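# Thread the dark-handled steel rod through the brass barrels

## Task

Push the steel rod that has the dark handle through the little barrels of every brass ring part sitting in the steel block, until its tip sticks out beyond the far end of the block. Leave the rod resting inside those barrels, with none of the brass parts shifted from where they were.

## Robot and tools

Robot: two arms, left_arm and right_arm. Each carries an identical five-finger right hand, so the hands are not mirror images. Base positions in metres: left_arm (-0.057, +0.477, 0), right_arm (+0.040, -0.438, 0), both turned very slightly about z.

Frame: all positions, velocities and targets use the scene frame. Its origin is at table height, halfway between the arms. +z is up, +x points out over the table, and left_arm is on the +y side; image left and right do not follow these names. Each hand has a hand point about 0.05 m in front of the palm. Its +z runs along the straight fingers, +y points out of the palm, and +x runs across the palm away from the thumb. Straight fingers reach 0.06 to 0.07 m past the point. A wrist bracket on the little-finger side can strike things. With the fingers level, the wrist can sit lower than the hand point and reach the table first.

Row layout (28 numbers, each in [-1, 1], always both arms): left_arm dx, dy, dz, rx, ry, rz; left hand six motors (little, ring, middle, index, thumb_bend, thumb_turn); left force_limit, speed; then the same 14 numbers for right_arm. dx to rz are an offset, not a pose. They count from that arm's Hand target as it stood when the action or move began, along the scene axes, with the turn taken about the Hand target's position. 1.0 means 0.6 m or 180 degrees, and rx, ry, rz form one rotation vector. All six at 0 re-sends the Hand target. Finger numbers are absolute targets: -1 is open or straight, +1 is closed; for thumb_turn, +1 places the thumb in front of the palm. You may instead put grasp numbers a, b, c in the first three hand slots, followed by exactly 0, 0, 0. In that form a closes index and middle and bends the thumb, b closes ring and little, and c swings the thumb in front; all zeros gives an open hand. force_limit runs from about 0 N at -1 to 10 N at +1 (15 N on the thumb motors). speed reaches full at +0.48. There is no 'no change' value: to keep a hand as it is, repeat its last sent eight numbers. For a gentle grip, close with speed at -0.94 or below. The hand holds objects about 0.035 to 0.065 m thick, or a handle down to about 0.025 m, with the thumb turned fully in front.

execute_actions: actions is a list of actions. Each action holds up to 15 rows, one per 1/30 s step, and a short action keeps its last row to the end. Every row counts from the start of its action, not from the row before. cameras lists names, or ["all"] or []; images arrive only when actions is empty or cameras asks for them.

move: target is one row, or a list of up to 15 rows, and every row counts from the same starting Hand targets. It moves each hand point in a straight line. speed is in m/s, 0.002 to 3.2, default 0.25; turning is limited to twice that in rad/s. It can be one number or one per target. blend is in m and rounds corners in a list; 0 means stop at each target. stop_force is in N, 4 to 120, one value for both arms, and ends an arm's path when its wrist senses that much push against the motion. It is unreliable while the hand turns, and it cannot detect loose items sliding. zero (true by default) re-zeros before the move. blocking=false returns early, but not together with stop_force. The result adds a move: line with done, off_target, moving, held or fault, plus limits (paced means the pose was clipped, held means steps were withheld). Paths do not avoid obstacles. Avoid steering a hand close to its own arm's base.

wait: seconds, 0 to 10. stop: brakes a running move. zoom_image: camera (cam_high, cam_low, cam_left_wrist, cam_right_wrist) and region [x0, y0, x1, y1] in pixels, at most 504 by 504, taken from the latest image. show_instructions: shows the reference page. zero_wrist_force: arm, either left_arm or right_arm. finished_scene: ends the scene for good; scene is 1 or may be omitted.

Results: end_effector_position in m and end_effector_quat_wxyz in the scene frame; velocities in m/s and rad/s. Hand target is the last commanded pose after clipping. The hand often rests short of it, and you close that gap by sending the missing distance. The controller clips commanded orientation to within 32 degrees of the measured one. hand_measured, hand_stopped_by (moving, target, force, stalled, fault) and hand_load_n follow the motor order; a grip that slips shows mainly as hand_load_n falling toward 0. Wrist force and torque are read along the hand's own axes, and a third line gives the peak since the last report. Joint torques include the arm's own weight. 'Within noise' means the arm is still.

Cameras: cam_high and cam_low are fixed; cam_left_wrist and cam_right_wrist are fisheye cameras on the hands. All are 672x504.

Avoid: arms are stiff, so aiming even a little past a firm contact can trigger a fault. A net force near 150 N, or a joint torque at its limit (elbow 135, wrist joints 48.6 N m), stops that arm for 10 s. Do not let the arms or hands press against each other. Do not drop the rod, fling it, or release it while it is still moving. Do not knock or push the block or the brass parts out of place, and do not let anything leave the table. Do not overload fingers. Holding a load or pushing against something you cannot reach heats the motors: a MOTOR HOT line is the warning, and at 85 °C the arm brakes for 30 to 60 s. Move slowly near contacts, and let stop_force guard touches.

Each tool is called after "Call:" as name(argument=value, ...), one argument or row to a line, values as JSON.

Reference images:

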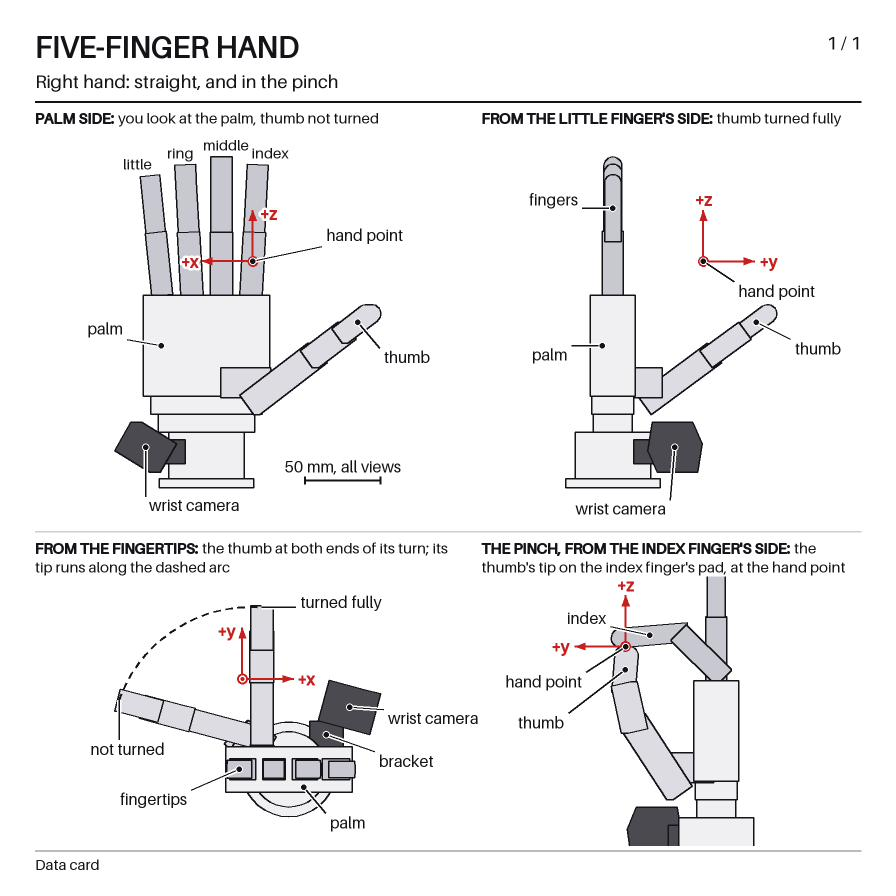

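## Session

Call:
execute_actions(
  actions=[],
)

Scene clock: 0.00 s.
left_arm: end_effector_position=(+0.8884, +0.0740, +0.3275) hand_measured=(-1.000, -1.000, -1.000, -1.000, -1.000, -1.000) hand_load_n=(+0.0, +0.0, +0.0, +0.0, +0.0, +0.0) hand_stopped_by=(target, target, target, target, target, target) hand_force_limit=0.00 hand_speed=-0.80 end_effector_quat_wxyz=(+0.671, -0.484, +0.515, -0.226) | right_arm: end_effector_position=(+0.7317, -0.9475, +0.3373) hand_measured=(-1.000, -1.000, -1.000, -1.000, -1.000, -1.000) hand_load_n=(+0.0, +0.0, +0.0, +0.0, +0.0, +0.0) hand_stopped_by=(target, target, target, target, target, target) hand_force_limit=0.00 hand_speed=-0.80 end_effector_quat_wxyz=(+0.411, -0.156, +0.892, +0.105)
Joint positions: left_arm=[-0.824 -0.937 1.275 -0.345 0.289 -2.642] | right_arm=[-1.107 -0.89 1.196 1.236 0.695 -3.027]
Joint velocities: within noise
Joint torques (N m): no reading
Wrist force (N): no reading
Wrist torque (N m): no reading
Wrist force, peak (N): no reading
Hand target: left_arm +0.8884, +0.0740, +0.3275; +0.671, -0.484, +0.515, -0.226 | right_arm +0.7317, -0.9475, +0.3373; +0.411, -0.156, +0.892, +0.105

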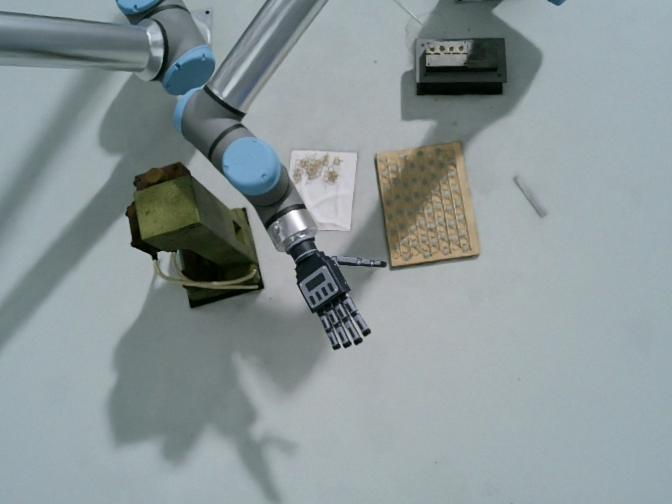

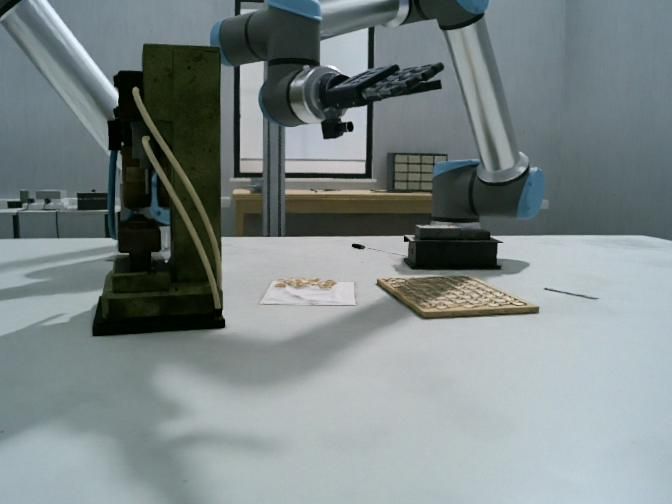

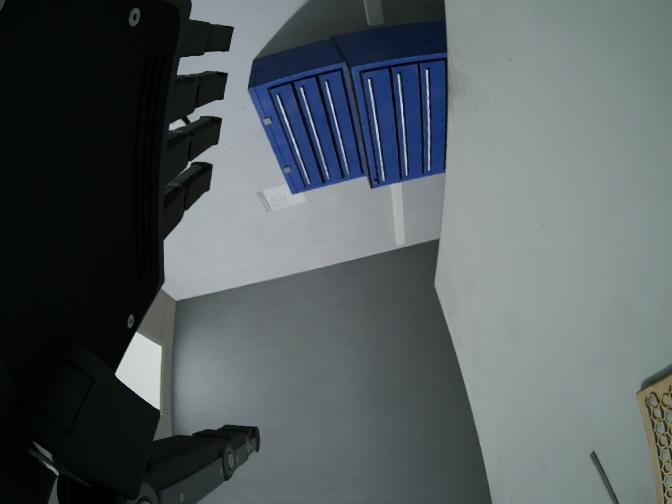

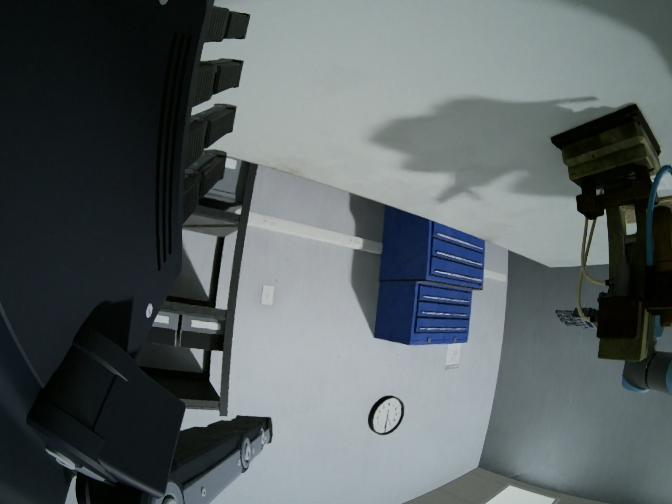

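Call:
zoom_image(
  camera="cam_high",
  region=[380, 0, 560, 120],
)

Call:
zoom_image(
  camera="cam_low",
  region=[330, 200, 540, 330],
)

Call:
zoom_image(
  camera="cam_high",
  region=[280, 130, 560, 280],
)

Scaled by 2.800 from the camera's 672x504 image, which has a finer 960x720 frame.

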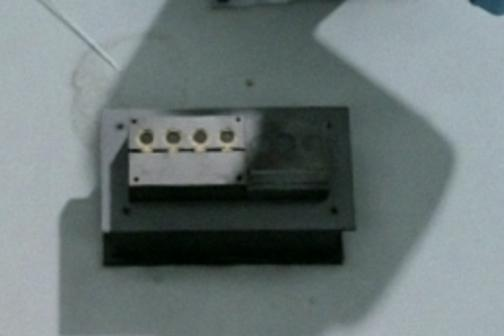

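Scaled by 2.400 from the camera's 672x504 image, which has a finer 960x720 frame.

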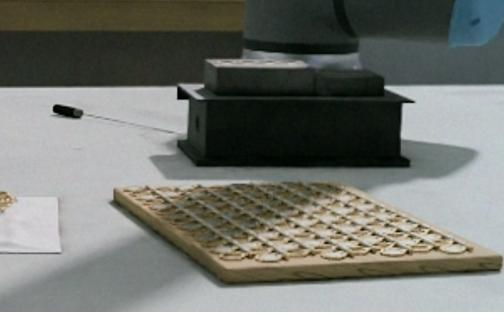

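Scaled by 1.800 from the camera's 672x504 image, which has a finer 960x720 frame.

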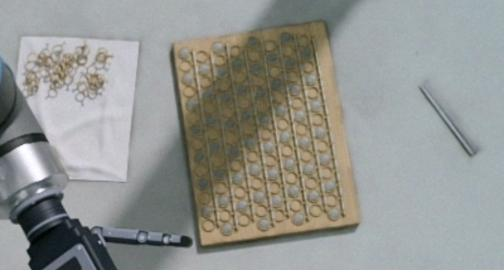

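Call:
move(
  target=[-0.832, 0.268, -0.004, -0.384, 0.315, 0.273, -1, -1, -1, -1, -1, -1, 0, -0.8, -0.217, 0.333, 0.683, 0, 0, 0, -1, -1, -1, -1, -1, -1, 0, -0.8],
  speed=0.4,
  cameras=["all"],
)

Scene clock: 262.90 s.
left_arm: end_effector_position=(+0.3893, +0.2348, +0.3251) hand_measured=(-1.000, -1.000, -1.000, -1.000, -1.000, -1.000) hand_load_n=(-0.5, +0.0, +0.0, +0.0, +0.0, +0.0) hand_stopped_by=(target, target, target, target, target, target) hand_force_limit=0.00 hand_speed=-0.80 end_effector_quat_wxyz=(-0.030, +0.948, -0.314, -0.047) | right_arm: end_effector_position=(+0.6015, -0.7477, +0.7470) hand_measured=(-1.000, -1.000, -1.000, -1.000, -1.000, -1.000) hand_load_n=(+0.0, +0.0, +0.0, +0.0, +0.0, +0.0) hand_stopped_by=(target, target, target, target, target, target) hand_force_limit=0.00 hand_speed=-0.80 end_effector_quat_wxyz=(+0.411, -0.156, +0.892, +0.105)
Joint positions: left_arm=[-0.7 -1.351 1.714 1.318 1.554 -4.802] | right_arm=[-1.161 -1.367 1.181 1.793 0.695 -3.112]
Joint torques (N m): left_arm=[14.39 -64.4 -24.77 0.99 3.25 -3.42] | right_arm=[-8.83 -71 -42.08 5.09 0.36 -2.69]
Wrist force (N): left_arm=[0.0 1.4 -0.8] | right_arm=[0.2 -0.5 0.2]
Wrist torque (N m): left_arm=[0.33 0.35 0.40] | right_arm=[-0.15 -0.04 -0.03]
Wrist force, peak (N): left_arm=[0.8 -0.7 -1.6] | right_arm=[0.7 -0.9 1.3]
Hand target: left_arm +0.3892, +0.2348, +0.3251; -0.030, +0.948, -0.314, -0.047 | right_arm +0.6015, -0.7477, +0.7471; +0.411, -0.156, +0.892, +0.105
Off the commanded pose: left_arm 0.000 m, 0 deg | right_arm 0.000 m, 0 deg.
move: done
camera_calibration:
cam_left_wrist: T_world_to_cam=[[-0.372233, -0.928139, -0.000113613, 0.352821], [-0.750468, 0.300905, 0.588434, 0.0294904], [-0.546114, 0.21912, -0.808545, 0.541691], [0, 0, 0, 1]] pos_world=[0.449289, 0.199898, 0.420669]
cam_right_wrist: T_world_to_cam=[[-0.536294, 0.837108, -0.107883, 1.02856], [0.0794035, 0.177291, 0.98095, -0.649642], [0.840288, 0.517511, -0.161549, 0.120822], [0, 0, 0, 1]] pos_world=[0.501671, -0.808371, 0.76775]

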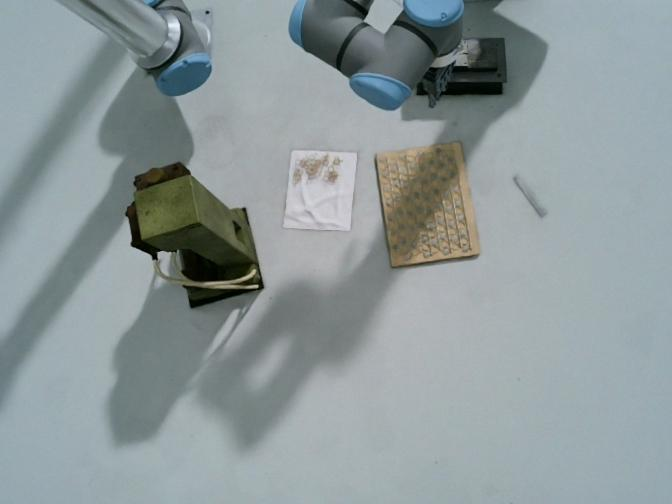

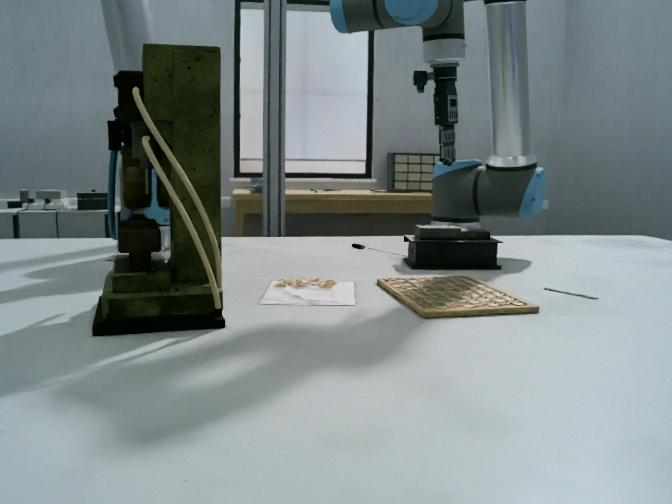

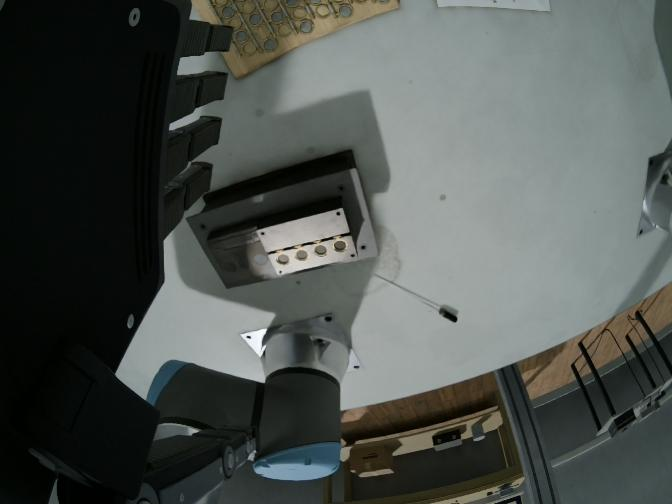

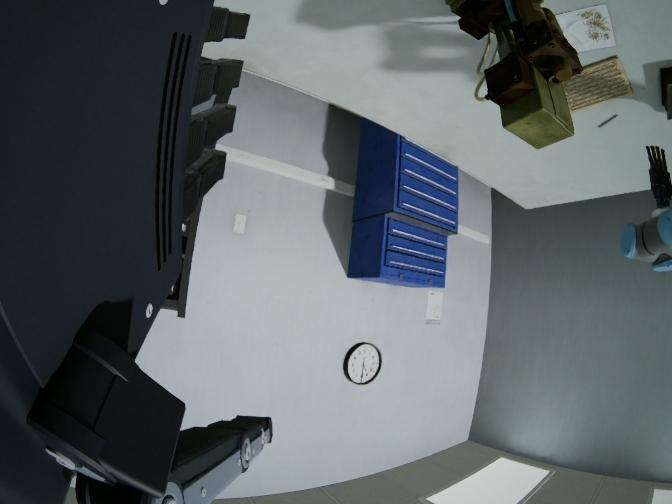

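Call:
zoom_image(
  camera="cam_left_wrist",
  region=[180, 140, 480, 340],
)

Call:
zoom_image(
  camera="cam_left_wrist",
  region=[350, 220, 480, 340],
)

Call:
zoom_image(
  camera="cam_left_wrist",
  region=[250, 190, 390, 290],
)

Scaled by 1.680 from the camera's 672x504 image, which has a finer 960x720 frame.

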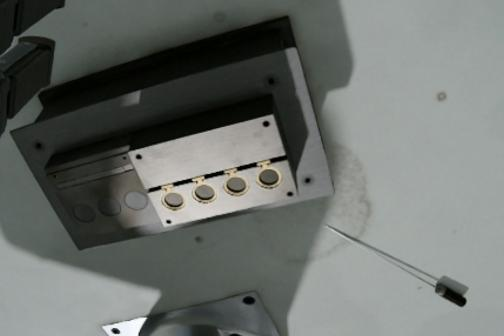

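Scaled by 3.877 from the camera's 672x504 image, which has a finer 960x720 frame.

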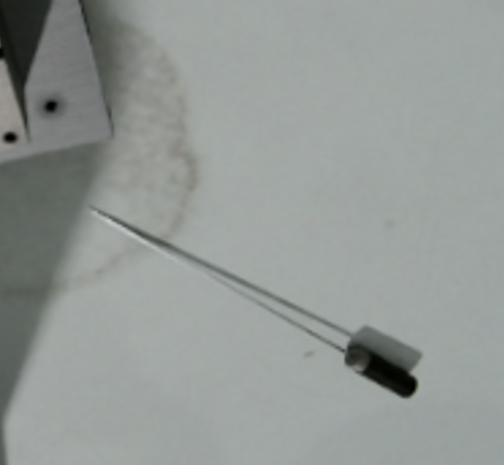

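Scaled by 3.600 from the camera's 672x504 image, which has a finer 960x720 frame.

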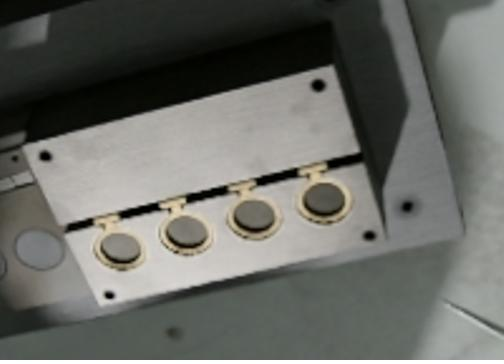

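Call:
zoom_image(
  camera="cam_left_wrist",
  region=[425, 295, 475, 335],
)

Call:
zoom_image(
  camera="cam_low",
  region=[340, 232, 420, 280],
)

Scaled by 10.080 from the camera's 672x504 image, which has a finer 960x720 frame.

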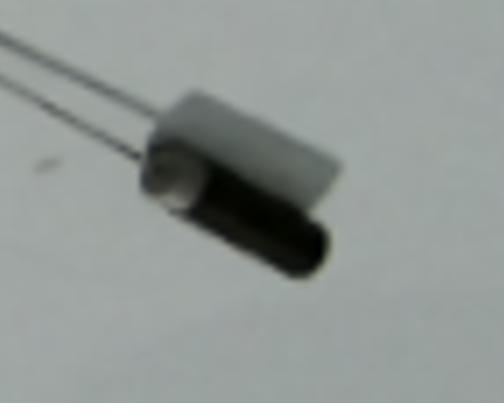

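Scaled by 6.300 from the camera's 672x504 image, which has a finer 960x720 frame.

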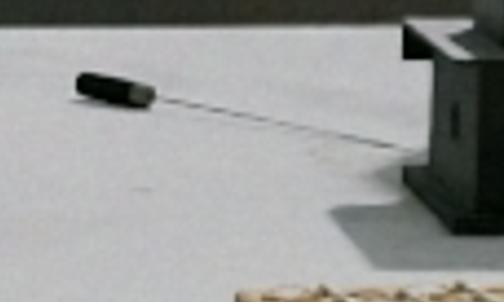

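Call:
move(
  target=[-0.097, 0.072, -0.2, 0, 0, 0, -1, -1, -1, -1, -1, -1, 0, -0.8, -0.336, 0.846, -0.328, 0, 0, 0.322, -1, -1, -1, -1, -1, -1, 0, -0.8],
  speed=0.4,
  cameras=["cam_high", "cam_left_wrist"],
)

Call:
zoom_image(
  camera="cam_left_wrist",
  region=[170, 150, 420, 340],
)

Scene clock: 604.47 s.
left_arm: end_effector_position=(+0.3310, +0.2780, +0.2051) hand_measured=(-1.000, -1.000, -1.000, -1.000, -1.000, -1.000) hand_load_n=(+0.0, +0.0, +0.0, +0.0, +0.0, +0.0) hand_stopped_by=(target, target, target, target, target, target) hand_force_limit=0.00 hand_speed=-0.80 end_effector_quat_wxyz=(-0.030, +0.948, -0.314, -0.047) | right_arm: end_effector_position=(+0.3999, -0.2401, +0.5503) hand_measured=(-1.000, -1.000, -1.000, -1.000, -1.000, -1.000) hand_load_n=(+0.0, +0.0, +0.0, +0.0, +0.0, +0.0) hand_stopped_by=(target, target, target, target, target, target) hand_force_limit=0.00 hand_speed=-0.80 end_effector_quat_wxyz=(+0.309, -0.568, +0.705, +0.291)
Joint positions: left_arm=[-0.713 -1.368 1.973 1.076 1.555 -4.815] | right_arm=[-0.542 -1.733 1.989 1.774 0.794 -3.677]
Joint torques (N m): left_arm=[-9.58 -32.65 -20.02 1.21 3.15 -3.3] | right_arm=[12.45 -10.73 -40.6 0.42 -4.66 2.63]
Wrist force (N): left_arm=[-0.1 1.2 -0.7] | right_arm=[-0.5 0.0 -0.2]
Wrist torque (N m): left_arm=[0.29 0.36 0.40] | right_arm=[0.03 0.13 -0.44]
Wrist force, peak (N): left_arm=[0.0 1.3 -1.9] | right_arm=[-0.2 -2.3 -0.3]
Hand target: left_arm +0.3310, +0.2780, +0.2051; -0.030, +0.948, -0.314, -0.047 | right_arm +0.3999, -0.2401, +0.5503; +0.309, -0.568, +0.705, +0.291
Off the commanded pose: left_arm 0.000 m, 0 deg | right_arm 0.000 m, 0 deg.
move: done
camera_calibration:
cam_left_wrist: T_world_to_cam=[[-0.372163, -0.928167, -0.0000076108, 0.371187], [-0.750442, 0.300897, 0.58847, 0.0434075], [-0.546197, 0.219013, -0.808519, 0.403467], [0, 0, 0, 1]] pos_world=[0.391089, 0.243099, 0.300669]
Images, in order (width x height): cam_high 672x504, cam_left_wrist 672x504.

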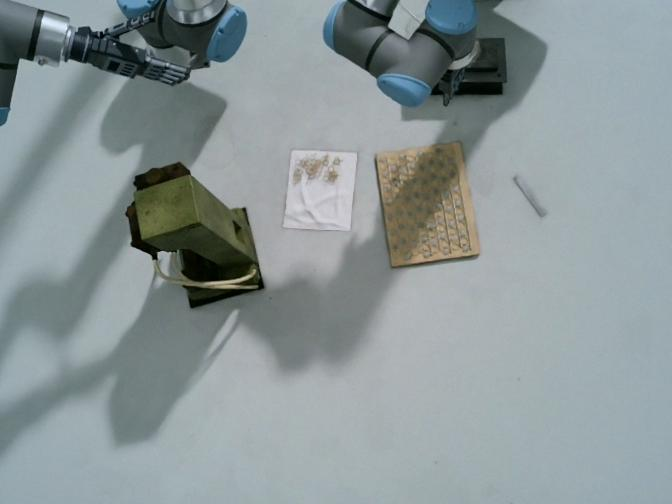

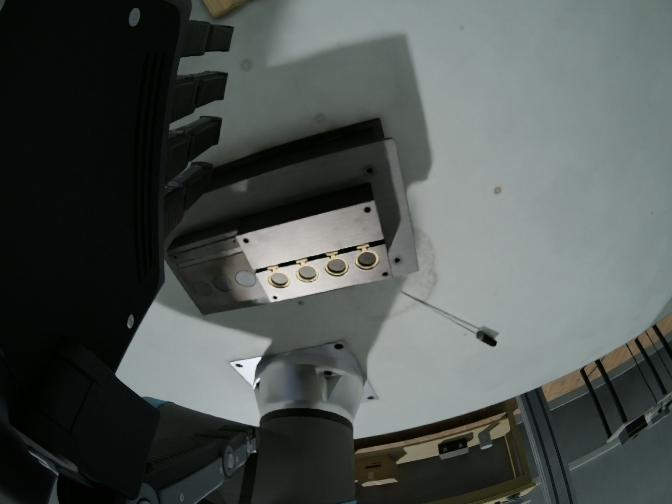

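Scaled by 2.016 from the camera's 672x504 image, which has a finer 960x720 frame.

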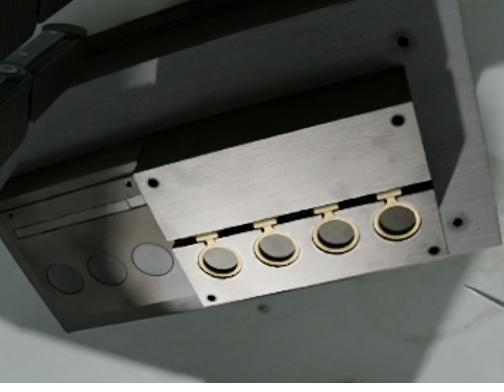

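Call:
zoom_image(
  camera="cam_left_wrist",
  region=[230, 190, 420, 310],
)

Call:
zoom_image(
  camera="cam_left_wrist",
  region=[320, 225, 420, 295],
)

Call:
zoom_image(
  camera="cam_left_wrist",
  region=[165, 220, 285, 320],
)

Scaled by 2.653 from the camera's 672x504 image, which has a finer 960x720 frame.

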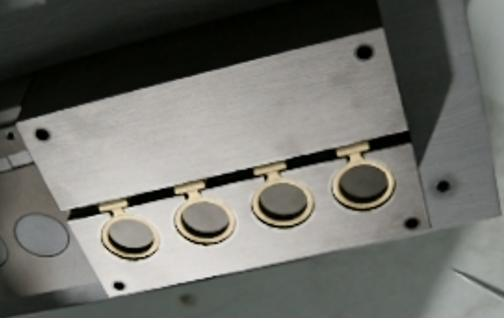

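Scaled by 5.040 from the camera's 672x504 image, which has a finer 960x720 frame.

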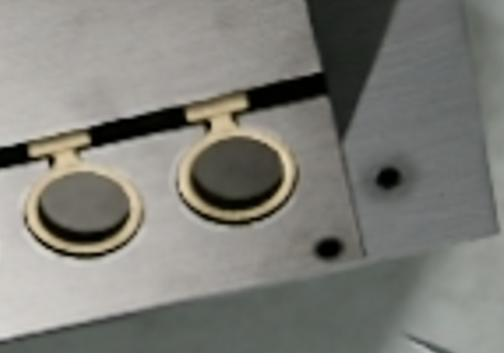

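Scaled by 4.200 from the camera's 672x504 image, which has a finer 960x720 frame.

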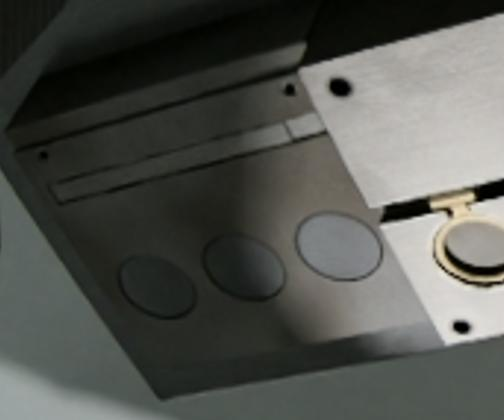

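Call:
zoom_image(
  camera="cam_left_wrist",
  region=[395, 280, 515, 360],
)

Scaled by 4.200 from the camera's 672x504 image, which has a finer 960x720 frame.

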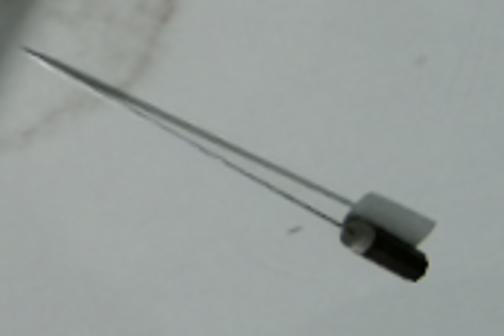

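Call:
move(
  target=[
    [0,0,0,0,0,0,-1,-1,-1,-1,-1,-1,0,-0.8,-0.1665,0.2335,-0.1505,0.068,-0.181,0.187,-1,-1,-0.45,-0.3,-0.275,1,0,0.2],
    [0,0,0,0,0,0,-1,-1,-1,-1,-1,-1,0,-0.8,-0.617,0.45,-0.417,0.171,-0.452,0.467,-1,-1,-0.45,-0.3,-0.275,1,0,0.2],
  ],
  speed=0.35,
  blend=0.05,
  cameras=["all"],
)

Scene clock: 787.23 s.
left_arm: end_effector_position=(+0.3310, +0.2780, +0.2051) hand_measured=(-1.000, -1.000, -1.000, -1.000, -1.000, -1.000) hand_load_n=(+0.0, -0.5, +0.0, +0.0, +0.0, +0.0) hand_stopped_by=(target, target, target, target, target, target) hand_force_limit=0.00 hand_speed=-0.80 end_effector_quat_wxyz=(-0.030, +0.948, -0.314, -0.047) | right_arm: end_effector_position=(+0.0297, +0.0299, +0.3001) hand_measured=(-1.000, -1.000, -0.450, -0.300, -0.276, +1.000) hand_load_n=(+0.0, +0.0, +0.5, +0.0, +0.0, +0.0) hand_stopped_by=(target, target, target, target, target, target) hand_force_limit=0.00 hand_speed=0.20 end_effector_quat_wxyz=(-0.515, +0.808, +0.241, -0.154)
Joint positions: left_arm=[-0.713 -1.368 1.973 1.076 1.555 -4.815] | right_arm=[0.618 -1.693 2.278 0.941 0.437 -4.664]
Joint torques (N m): left_arm=[-7.39 -30.78 -20.36 1.18 2.9 -2.95] | right_arm=[13.43 -36.26 -33.86 0.63 -0.21 2.84]
Wrist force (N): left_arm=[-0.3 0.9 -1.0] | right_arm=[-1.5 2.8 0.2]
Wrist torque (N m): left_arm=[0.26 0.41 0.38] | right_arm=[0.23 0.19 -0.17]
Wrist force, peak (N): left_arm=[0.1 1.3 -1.5] | right_arm=[-2.5 2.8 0.8]
Hand target: left_arm +0.3310, +0.2780, +0.2051; -0.030, +0.948, -0.314, -0.047 | right_arm +0.0297, +0.0299, +0.3001; -0.515, +0.808, +0.241, -0.154
Off the commanded pose: left_arm 0.000 m, 0 deg | right_arm 0.000 m, 0 deg.
move: done
camera_calibration:
cam_left_wrist: T_world_to_cam=[[-0.372163, -0.928167, -0.0000076108, 0.371187], [-0.750442, 0.300897, 0.58847, 0.0434075], [-0.546197, 0.219013, -0.808519, 0.403467], [0, 0, 0, 1]] pos_world=[0.391089, 0.243099, 0.300669]
cam_right_wrist: T_world_to_cam=[[0.456262, -0.236509, -0.857839, 0.250357], [-0.395938, -0.917302, 0.0423142, 0.0247728], [-0.796905, 0.320345, -0.512173, 0.286347], [0, 0, 0, 1]] pos_world=[0.123771, -0.00979374, 0.360377]

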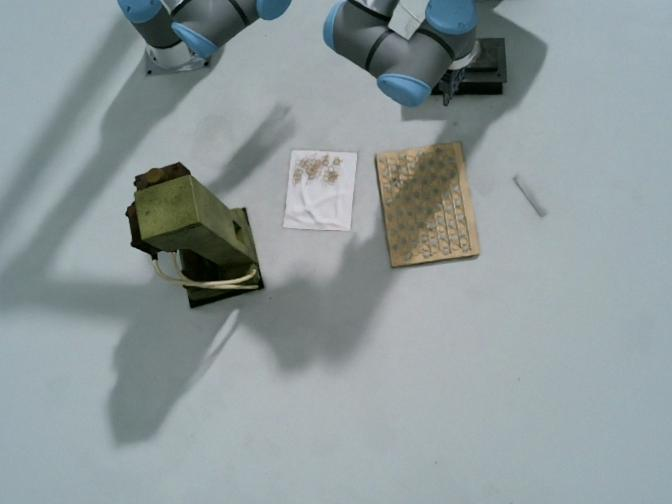

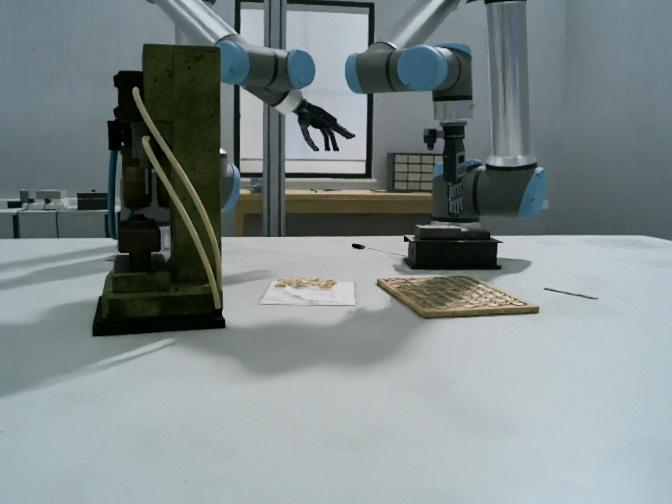

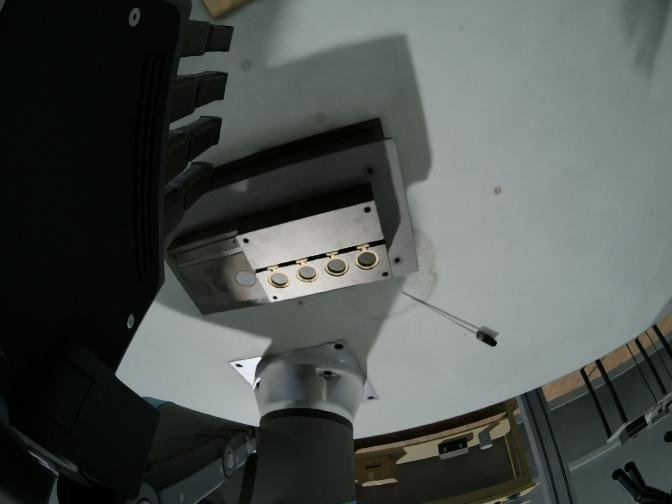

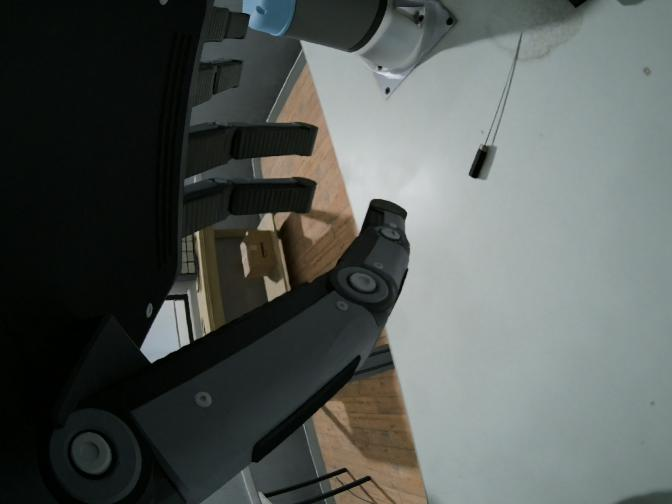

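Call:
zoom_image(
  camera="cam_right_wrist",
  region=[440, 20, 560, 200],
)

Scaled by 2.800 from the camera's 672x504 image, which has a finer 960x720 frame.

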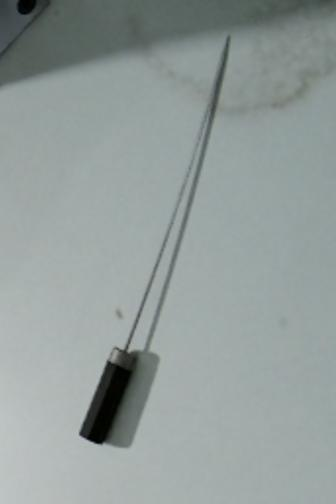

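Call:
move(
  target=[0,0,0,0,0,0,-1,-1,-1,-1,-1,-1,0,-0.8,-0.101,0.1685,-0.3593,0,0,0,-1,-1,-0.45,-0.3,-0.275,1,0,0.2],
  speed=0.25,
  cameras=["cam_left_wrist", "cam_right_wrist"],
)

Call:
zoom_image(
  camera="cam_right_wrist",
  region=[340, 90, 560, 270],
)

Call:
zoom_image(
  camera="cam_left_wrist",
  region=[400, 260, 600, 440],
)

Scene clock: 888.77 s.
left_arm: end_effector_position=(+0.3310, +0.2780, +0.2051) hand_measured=(-1.000, -1.000, -1.000, -1.000, -1.000, -1.000) hand_load_n=(-0.5, +0.0, +0.0, +0.0, +0.0, +0.0) hand_stopped_by=(target, target, target, target, target, target) hand_force_limit=0.00 hand_speed=-0.80 end_effector_quat_wxyz=(-0.030, +0.948, -0.314, -0.047) | right_arm: end_effector_position=(-0.0309, +0.1310, +0.0845) hand_measured=(-1.000, -1.000, -0.450, -0.300, -0.276, +1.000) hand_load_n=(+0.0, +0.0, +0.0, +0.0, +0.0, +0.0) hand_stopped_by=(target, target, target, target, target, target) hand_force_limit=0.00 hand_speed=0.20 end_effector_quat_wxyz=(-0.515, +0.808, +0.242, -0.154)
Joint positions: left_arm=[-0.713 -1.368 1.973 1.076 1.555 -4.815] | right_arm=[0.97 -1.371 2.293 -0.013 0.566 -3.967]
Joint torques (N m): left_arm=[-8.46 -30.95 -20.25 1.22 2.58 -3.62] | right_arm=[12.31 -31.11 -23.94 -0.83 0.48 2.83]
Wrist force (N): left_arm=[0.0 1.1 -0.9] | right_arm=[-1.9 2.2 0.3]
Wrist torque (N m): left_arm=[0.29 0.35 0.42] | right_arm=[0.13 0.24 -0.20]
Wrist force, peak (N): left_arm=[-0.1 1.9 -1.2] | right_arm=[-1.2 3.7 1.6]
Hand target: left_arm +0.3310, +0.2780, +0.2051; -0.030, +0.948, -0.314, -0.047 | right_arm -0.0309, +0.1310, +0.0845; -0.515, +0.808, +0.241, -0.154
Off the commanded pose: left_arm 0.000 m, 0 deg | right_arm 0.000 m, 0 deg.
move: done
camera_calibration:
cam_left_wrist: T_world_to_cam=[[-0.372163, -0.928167, -0.0000076108, 0.371187], [-0.750442, 0.300897, 0.58847, 0.0434075], [-0.546197, 0.219013, -0.808519, 0.403467], [0, 0, 0, 1]] pos_world=[0.391089, 0.243099, 0.300669]
cam_right_wrist: T_world_to_cam=[[0.456331, -0.236537, -0.857795, 0.117069], [-0.395941, -0.9173, 0.0423117, 0.102729], [-0.796864, 0.320328, -0.512247, 0.0952717], [0, 0, 0, 1]] pos_world=[0.0631709, 0.0914064, 0.144878]
Images, in order (width x height): cam_left_wrist 672x504, cam_right_wrist 672x504.

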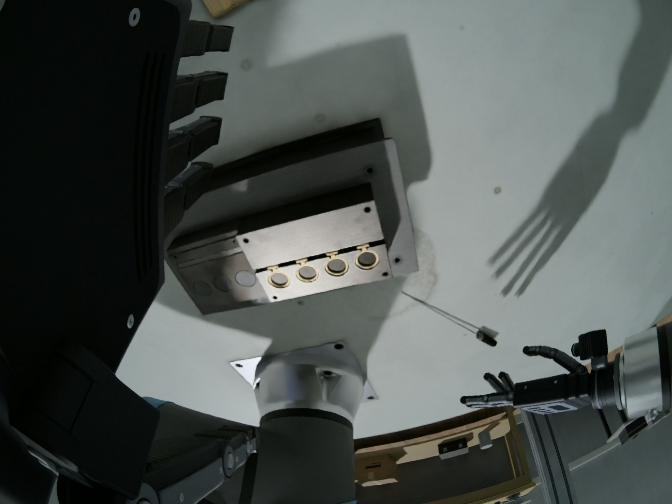

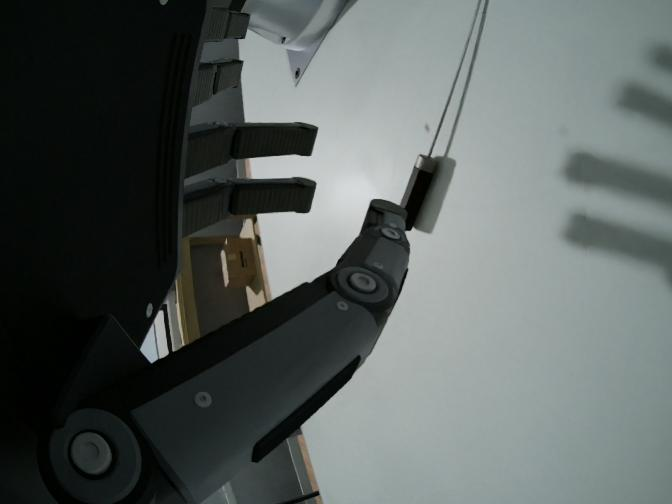

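Scaled by 2.291 from the camera's 672x504 image, which has a finer 960x720 frame.

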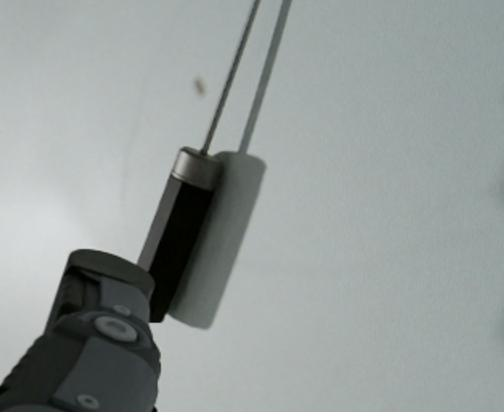

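Scaled by 2.520 from the camera's 672x504 image, which has a finer 960x720 frame.

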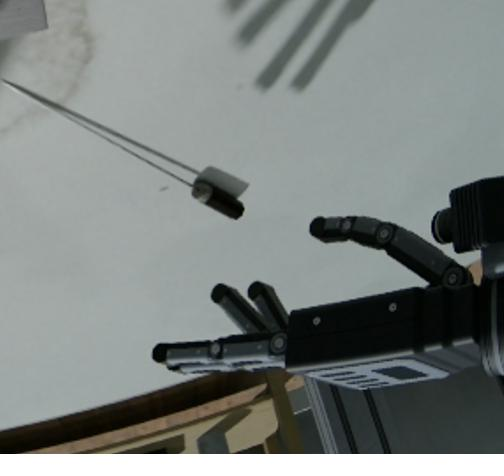

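Call:
move(
  target=[0,0,0,0,0,0,-1,-1,-1,-1,-1,-1,0,-0.8,-0.0168,0.0167,-0.0708,0,0,0,-1,-1,-0.45,-0.3,-0.275,1,0,0.2],
  speed=0.1,
  stop_force=8,
  cameras=["cam_left_wrist", "cam_right_wrist"],
)

Call:
zoom_image(
  camera="cam_right_wrist",
  region=[300, 80, 560, 280],
)

Call:
zoom_image(
  camera="cam_left_wrist",
  region=[400, 260, 600, 440],
)

Scene clock: 925.90 s.
left_arm: end_effector_position=(+0.3310, +0.2780, +0.2051) hand_measured=(-1.000, -1.000, -1.000, -1.000, -1.000, -1.000) hand_load_n=(+0.0, +0.0, +0.0, +0.0, +0.0, +0.0) hand_stopped_by=(target, target, target, target, target, target) hand_force_limit=0.00 hand_speed=-0.80 end_effector_quat_wxyz=(-0.030, +0.948, -0.314, -0.047) | right_arm: end_effector_position=(-0.0410, +0.1410, +0.0420) hand_measured=(-1.000, -1.000, -0.450, -0.300, -0.276, +1.000) hand_load_n=(+0.0, +0.0, +0.0, +0.0, +0.0, +0.0) hand_stopped_by=(target, target, target, target, target, target) hand_force_limit=0.00 hand_speed=0.20 end_effector_quat_wxyz=(-0.515, +0.808, +0.241, -0.154)
Joint positions: left_arm=[-0.713 -1.368 1.973 1.076 1.555 -4.815] | right_arm=[1.008 -1.295 2.301 -0.142 0.59 -3.914]
Joint torques (N m): left_arm=[-7.23 -30.77 -20.76 1.35 3.14 -3.44] | right_arm=[12.81 -32.47 -11.45 -0.79 0.62 2.55]
Wrist force (N): left_arm=[-0.3 1.6 -1.2] | right_arm=[-1.4 2.4 0.6]
Wrist torque (N m): left_arm=[0.38 0.40 0.41] | right_arm=[0.13 0.17 -0.18]
Wrist force, peak (N): left_arm=[0.3 1.5 -1.4] | right_arm=[-1.5 3.3 1.0]
Hand target: left_arm +0.3310, +0.2780, +0.2051; -0.030, +0.948, -0.314, -0.047 | right_arm -0.0410, +0.1410, +0.0420; -0.515, +0.808, +0.241, -0.154
Off the commanded pose: left_arm 0.000 m, 0 deg | right_arm 0.000 m, 0 deg.
move: done
camera_calibration:
cam_left_wrist: T_world_to_cam=[[-0.372163, -0.928167, -0.0000076108, 0.371187], [-0.750442, 0.300897, 0.58847, 0.0434075], [-0.546197, 0.219013, -0.808519, 0.403467], [0, 0, 0, 1]] pos_world=[0.391089, 0.243099, 0.300669]
cam_right_wrist: T_world_to_cam=[[0.456331, -0.236537, -0.857795, 0.0875873], [-0.395941, -0.9173, 0.0423117, 0.109701], [-0.796864, 0.320328, -0.512247, 0.0622496], [0, 0, 0, 1]] pos_world=[0.0530709, 0.101406, 0.102378]
Images, in order (width x height): cam_left_wrist 672x504, cam_right_wrist 672x504.

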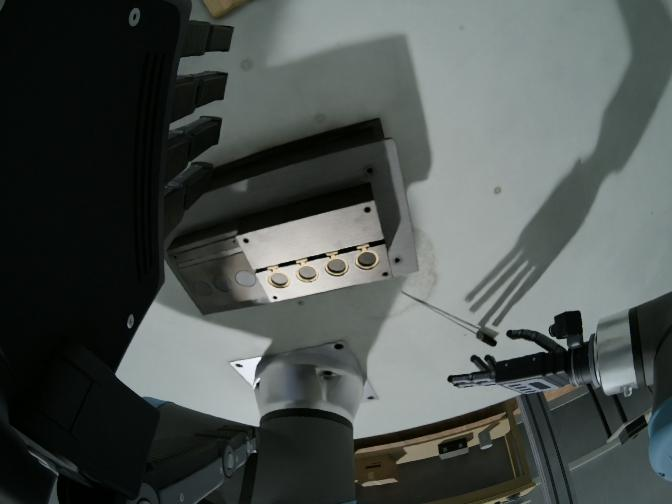

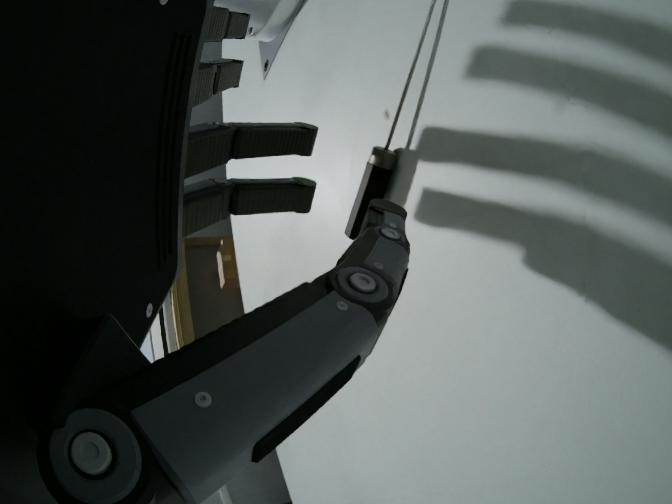

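Scaled by 1.938 from the camera's 672x504 image, which has a finer 960x720 frame.

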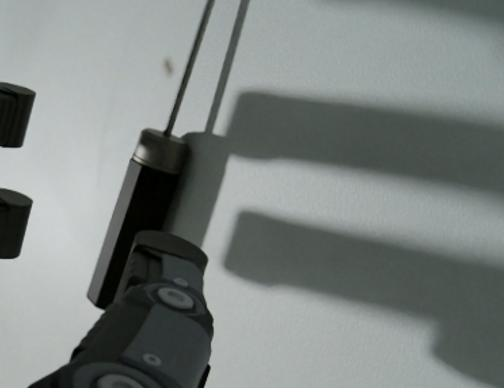

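Scaled by 2.520 from the camera's 672x504 image, which has a finer 960x720 frame.

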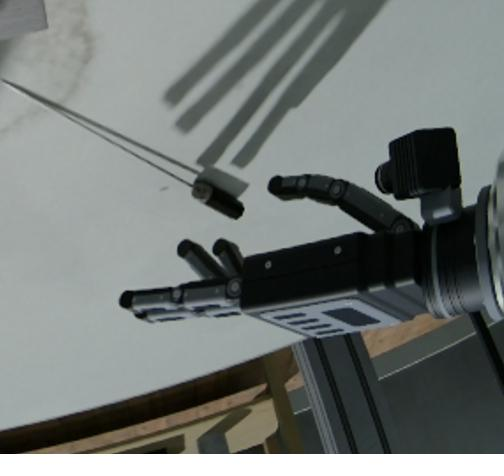

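Call:
move(
  target=[0,0,0,0,0,0,-1,-1,-1,-1,-1,-1,0,-0.8,-0.0225,0.0342,-0.0383,0,0,0,-1,-1,-0.45,-0.3,-0.275,1,0,0.2],
  speed=0.04,
  stop_force=5,
  cameras=["cam_left_wrist", "cam_right_wrist"],
)

Call:
zoom_image(
  camera="cam_right_wrist",
  region=[270, 100, 530, 300],
)

Call:
zoom_image(
  camera="cam_left_wrist",
  region=[400, 260, 600, 440],
)

Scene clock: 968.27 s.
left_arm: end_effector_position=(+0.3310, +0.2780, +0.2051) hand_measured=(-1.000, -1.000, -1.000, -1.000, -1.000, -1.000) hand_load_n=(+0.0, +0.0, +0.0, +0.0, +0.0, +0.0) hand_stopped_by=(target, target, target, target, target, target) hand_force_limit=0.00 hand_speed=-0.80 end_effector_quat_wxyz=(-0.030, +0.948, -0.314, -0.047) | right_arm: end_effector_position=(-0.0545, +0.1616, +0.0190) hand_measured=(-1.000, -1.000, -0.450, -0.300, -0.276, +1.000) hand_load_n=(+0.5, +0.0, +0.0, -0.5, +0.0, +0.0) hand_stopped_by=(target, target, target, target, target, target) hand_force_limit=0.00 hand_speed=0.20 end_effector_quat_wxyz=(-0.515, +0.808, +0.241, -0.154)
Joint positions: left_arm=[-0.713 -1.368 1.973 1.076 1.555 -4.815] | right_arm=[1.064 -1.245 2.28 -0.231 0.628 -3.841]
Joint torques (N m): left_arm=[-7.2 -32.96 -20.43 1.06 2.76 -3.2] | right_arm=[13.41 -34.85 -23.95 -0.76 1.05 2.75]
Wrist force (N): left_arm=[0.1 1.0 -1.0] | right_arm=[-1.5 2.2 0.4]
Wrist torque (N m): left_arm=[0.28 0.34 0.41] | right_arm=[0.15 0.25 -0.14]
Wrist force, peak (N): left_arm=[-0.1 1.5 -1.4] | right_arm=[-1.7 2.9 0.2]
Hand target: left_arm +0.3310, +0.2780, +0.2051; -0.030, +0.948, -0.314, -0.047 | right_arm -0.0545, +0.1616, +0.0190; -0.515, +0.808, +0.241, -0.154
Off the commanded pose: left_arm 0.000 m, 0 deg | right_arm 0.000 m, 0 deg.
move: done
camera_calibration:
cam_left_wrist: T_world_to_cam=[[-0.372163, -0.928167, -0.0000076108, 0.371187], [-0.750442, 0.300897, 0.58847, 0.0434075], [-0.546197, 0.219013, -0.808519, 0.403467], [0, 0, 0, 1]] pos_world=[0.391089, 0.243099, 0.300669]
cam_right_wrist: T_world_to_cam=[[0.456331, -0.236537, -0.857795, 0.0788675], [-0.395941, -0.9173, 0.0423117, 0.124134], [-0.796864, 0.320328, -0.512247, 0.0331435], [0, 0, 0, 1]] pos_world=[0.0395709, 0.121906, 0.0793775]
Images, in order (width x height): cam_left_wrist 672x504, cam_right_wrist 672x504.

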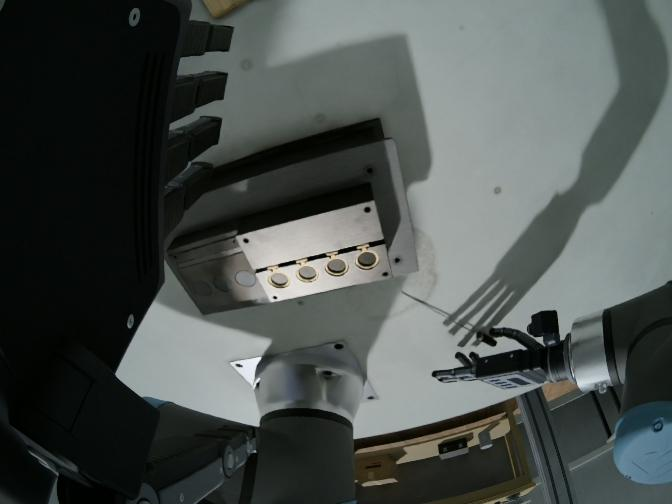

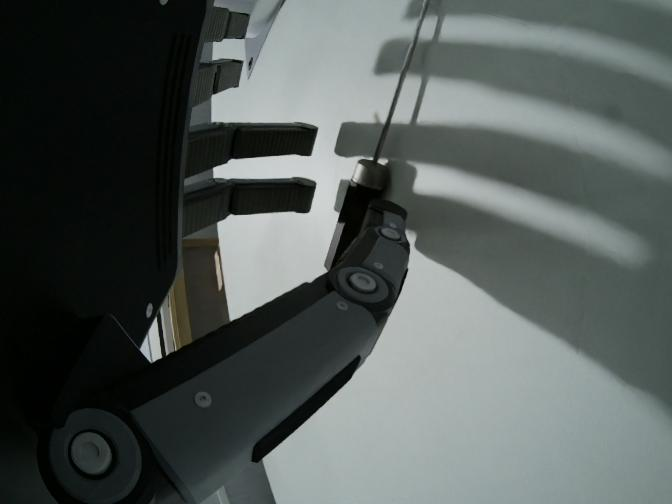

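Scaled by 1.938 from the camera's 672x504 image, which has a finer 960x720 frame.

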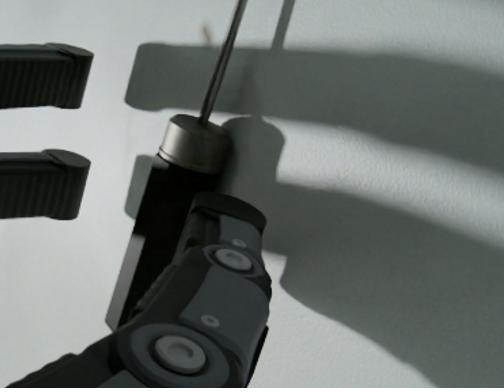

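Scaled by 2.520 from the camera's 672x504 image, which has a finer 960x720 frame.

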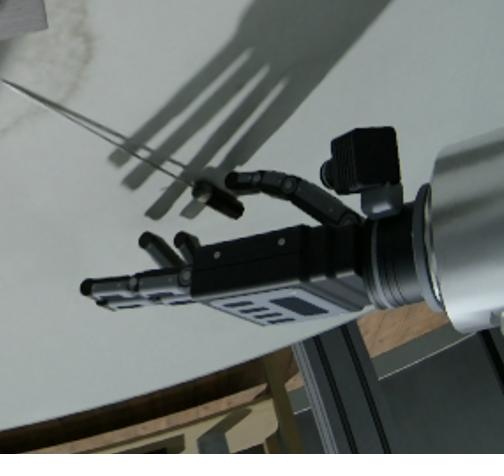

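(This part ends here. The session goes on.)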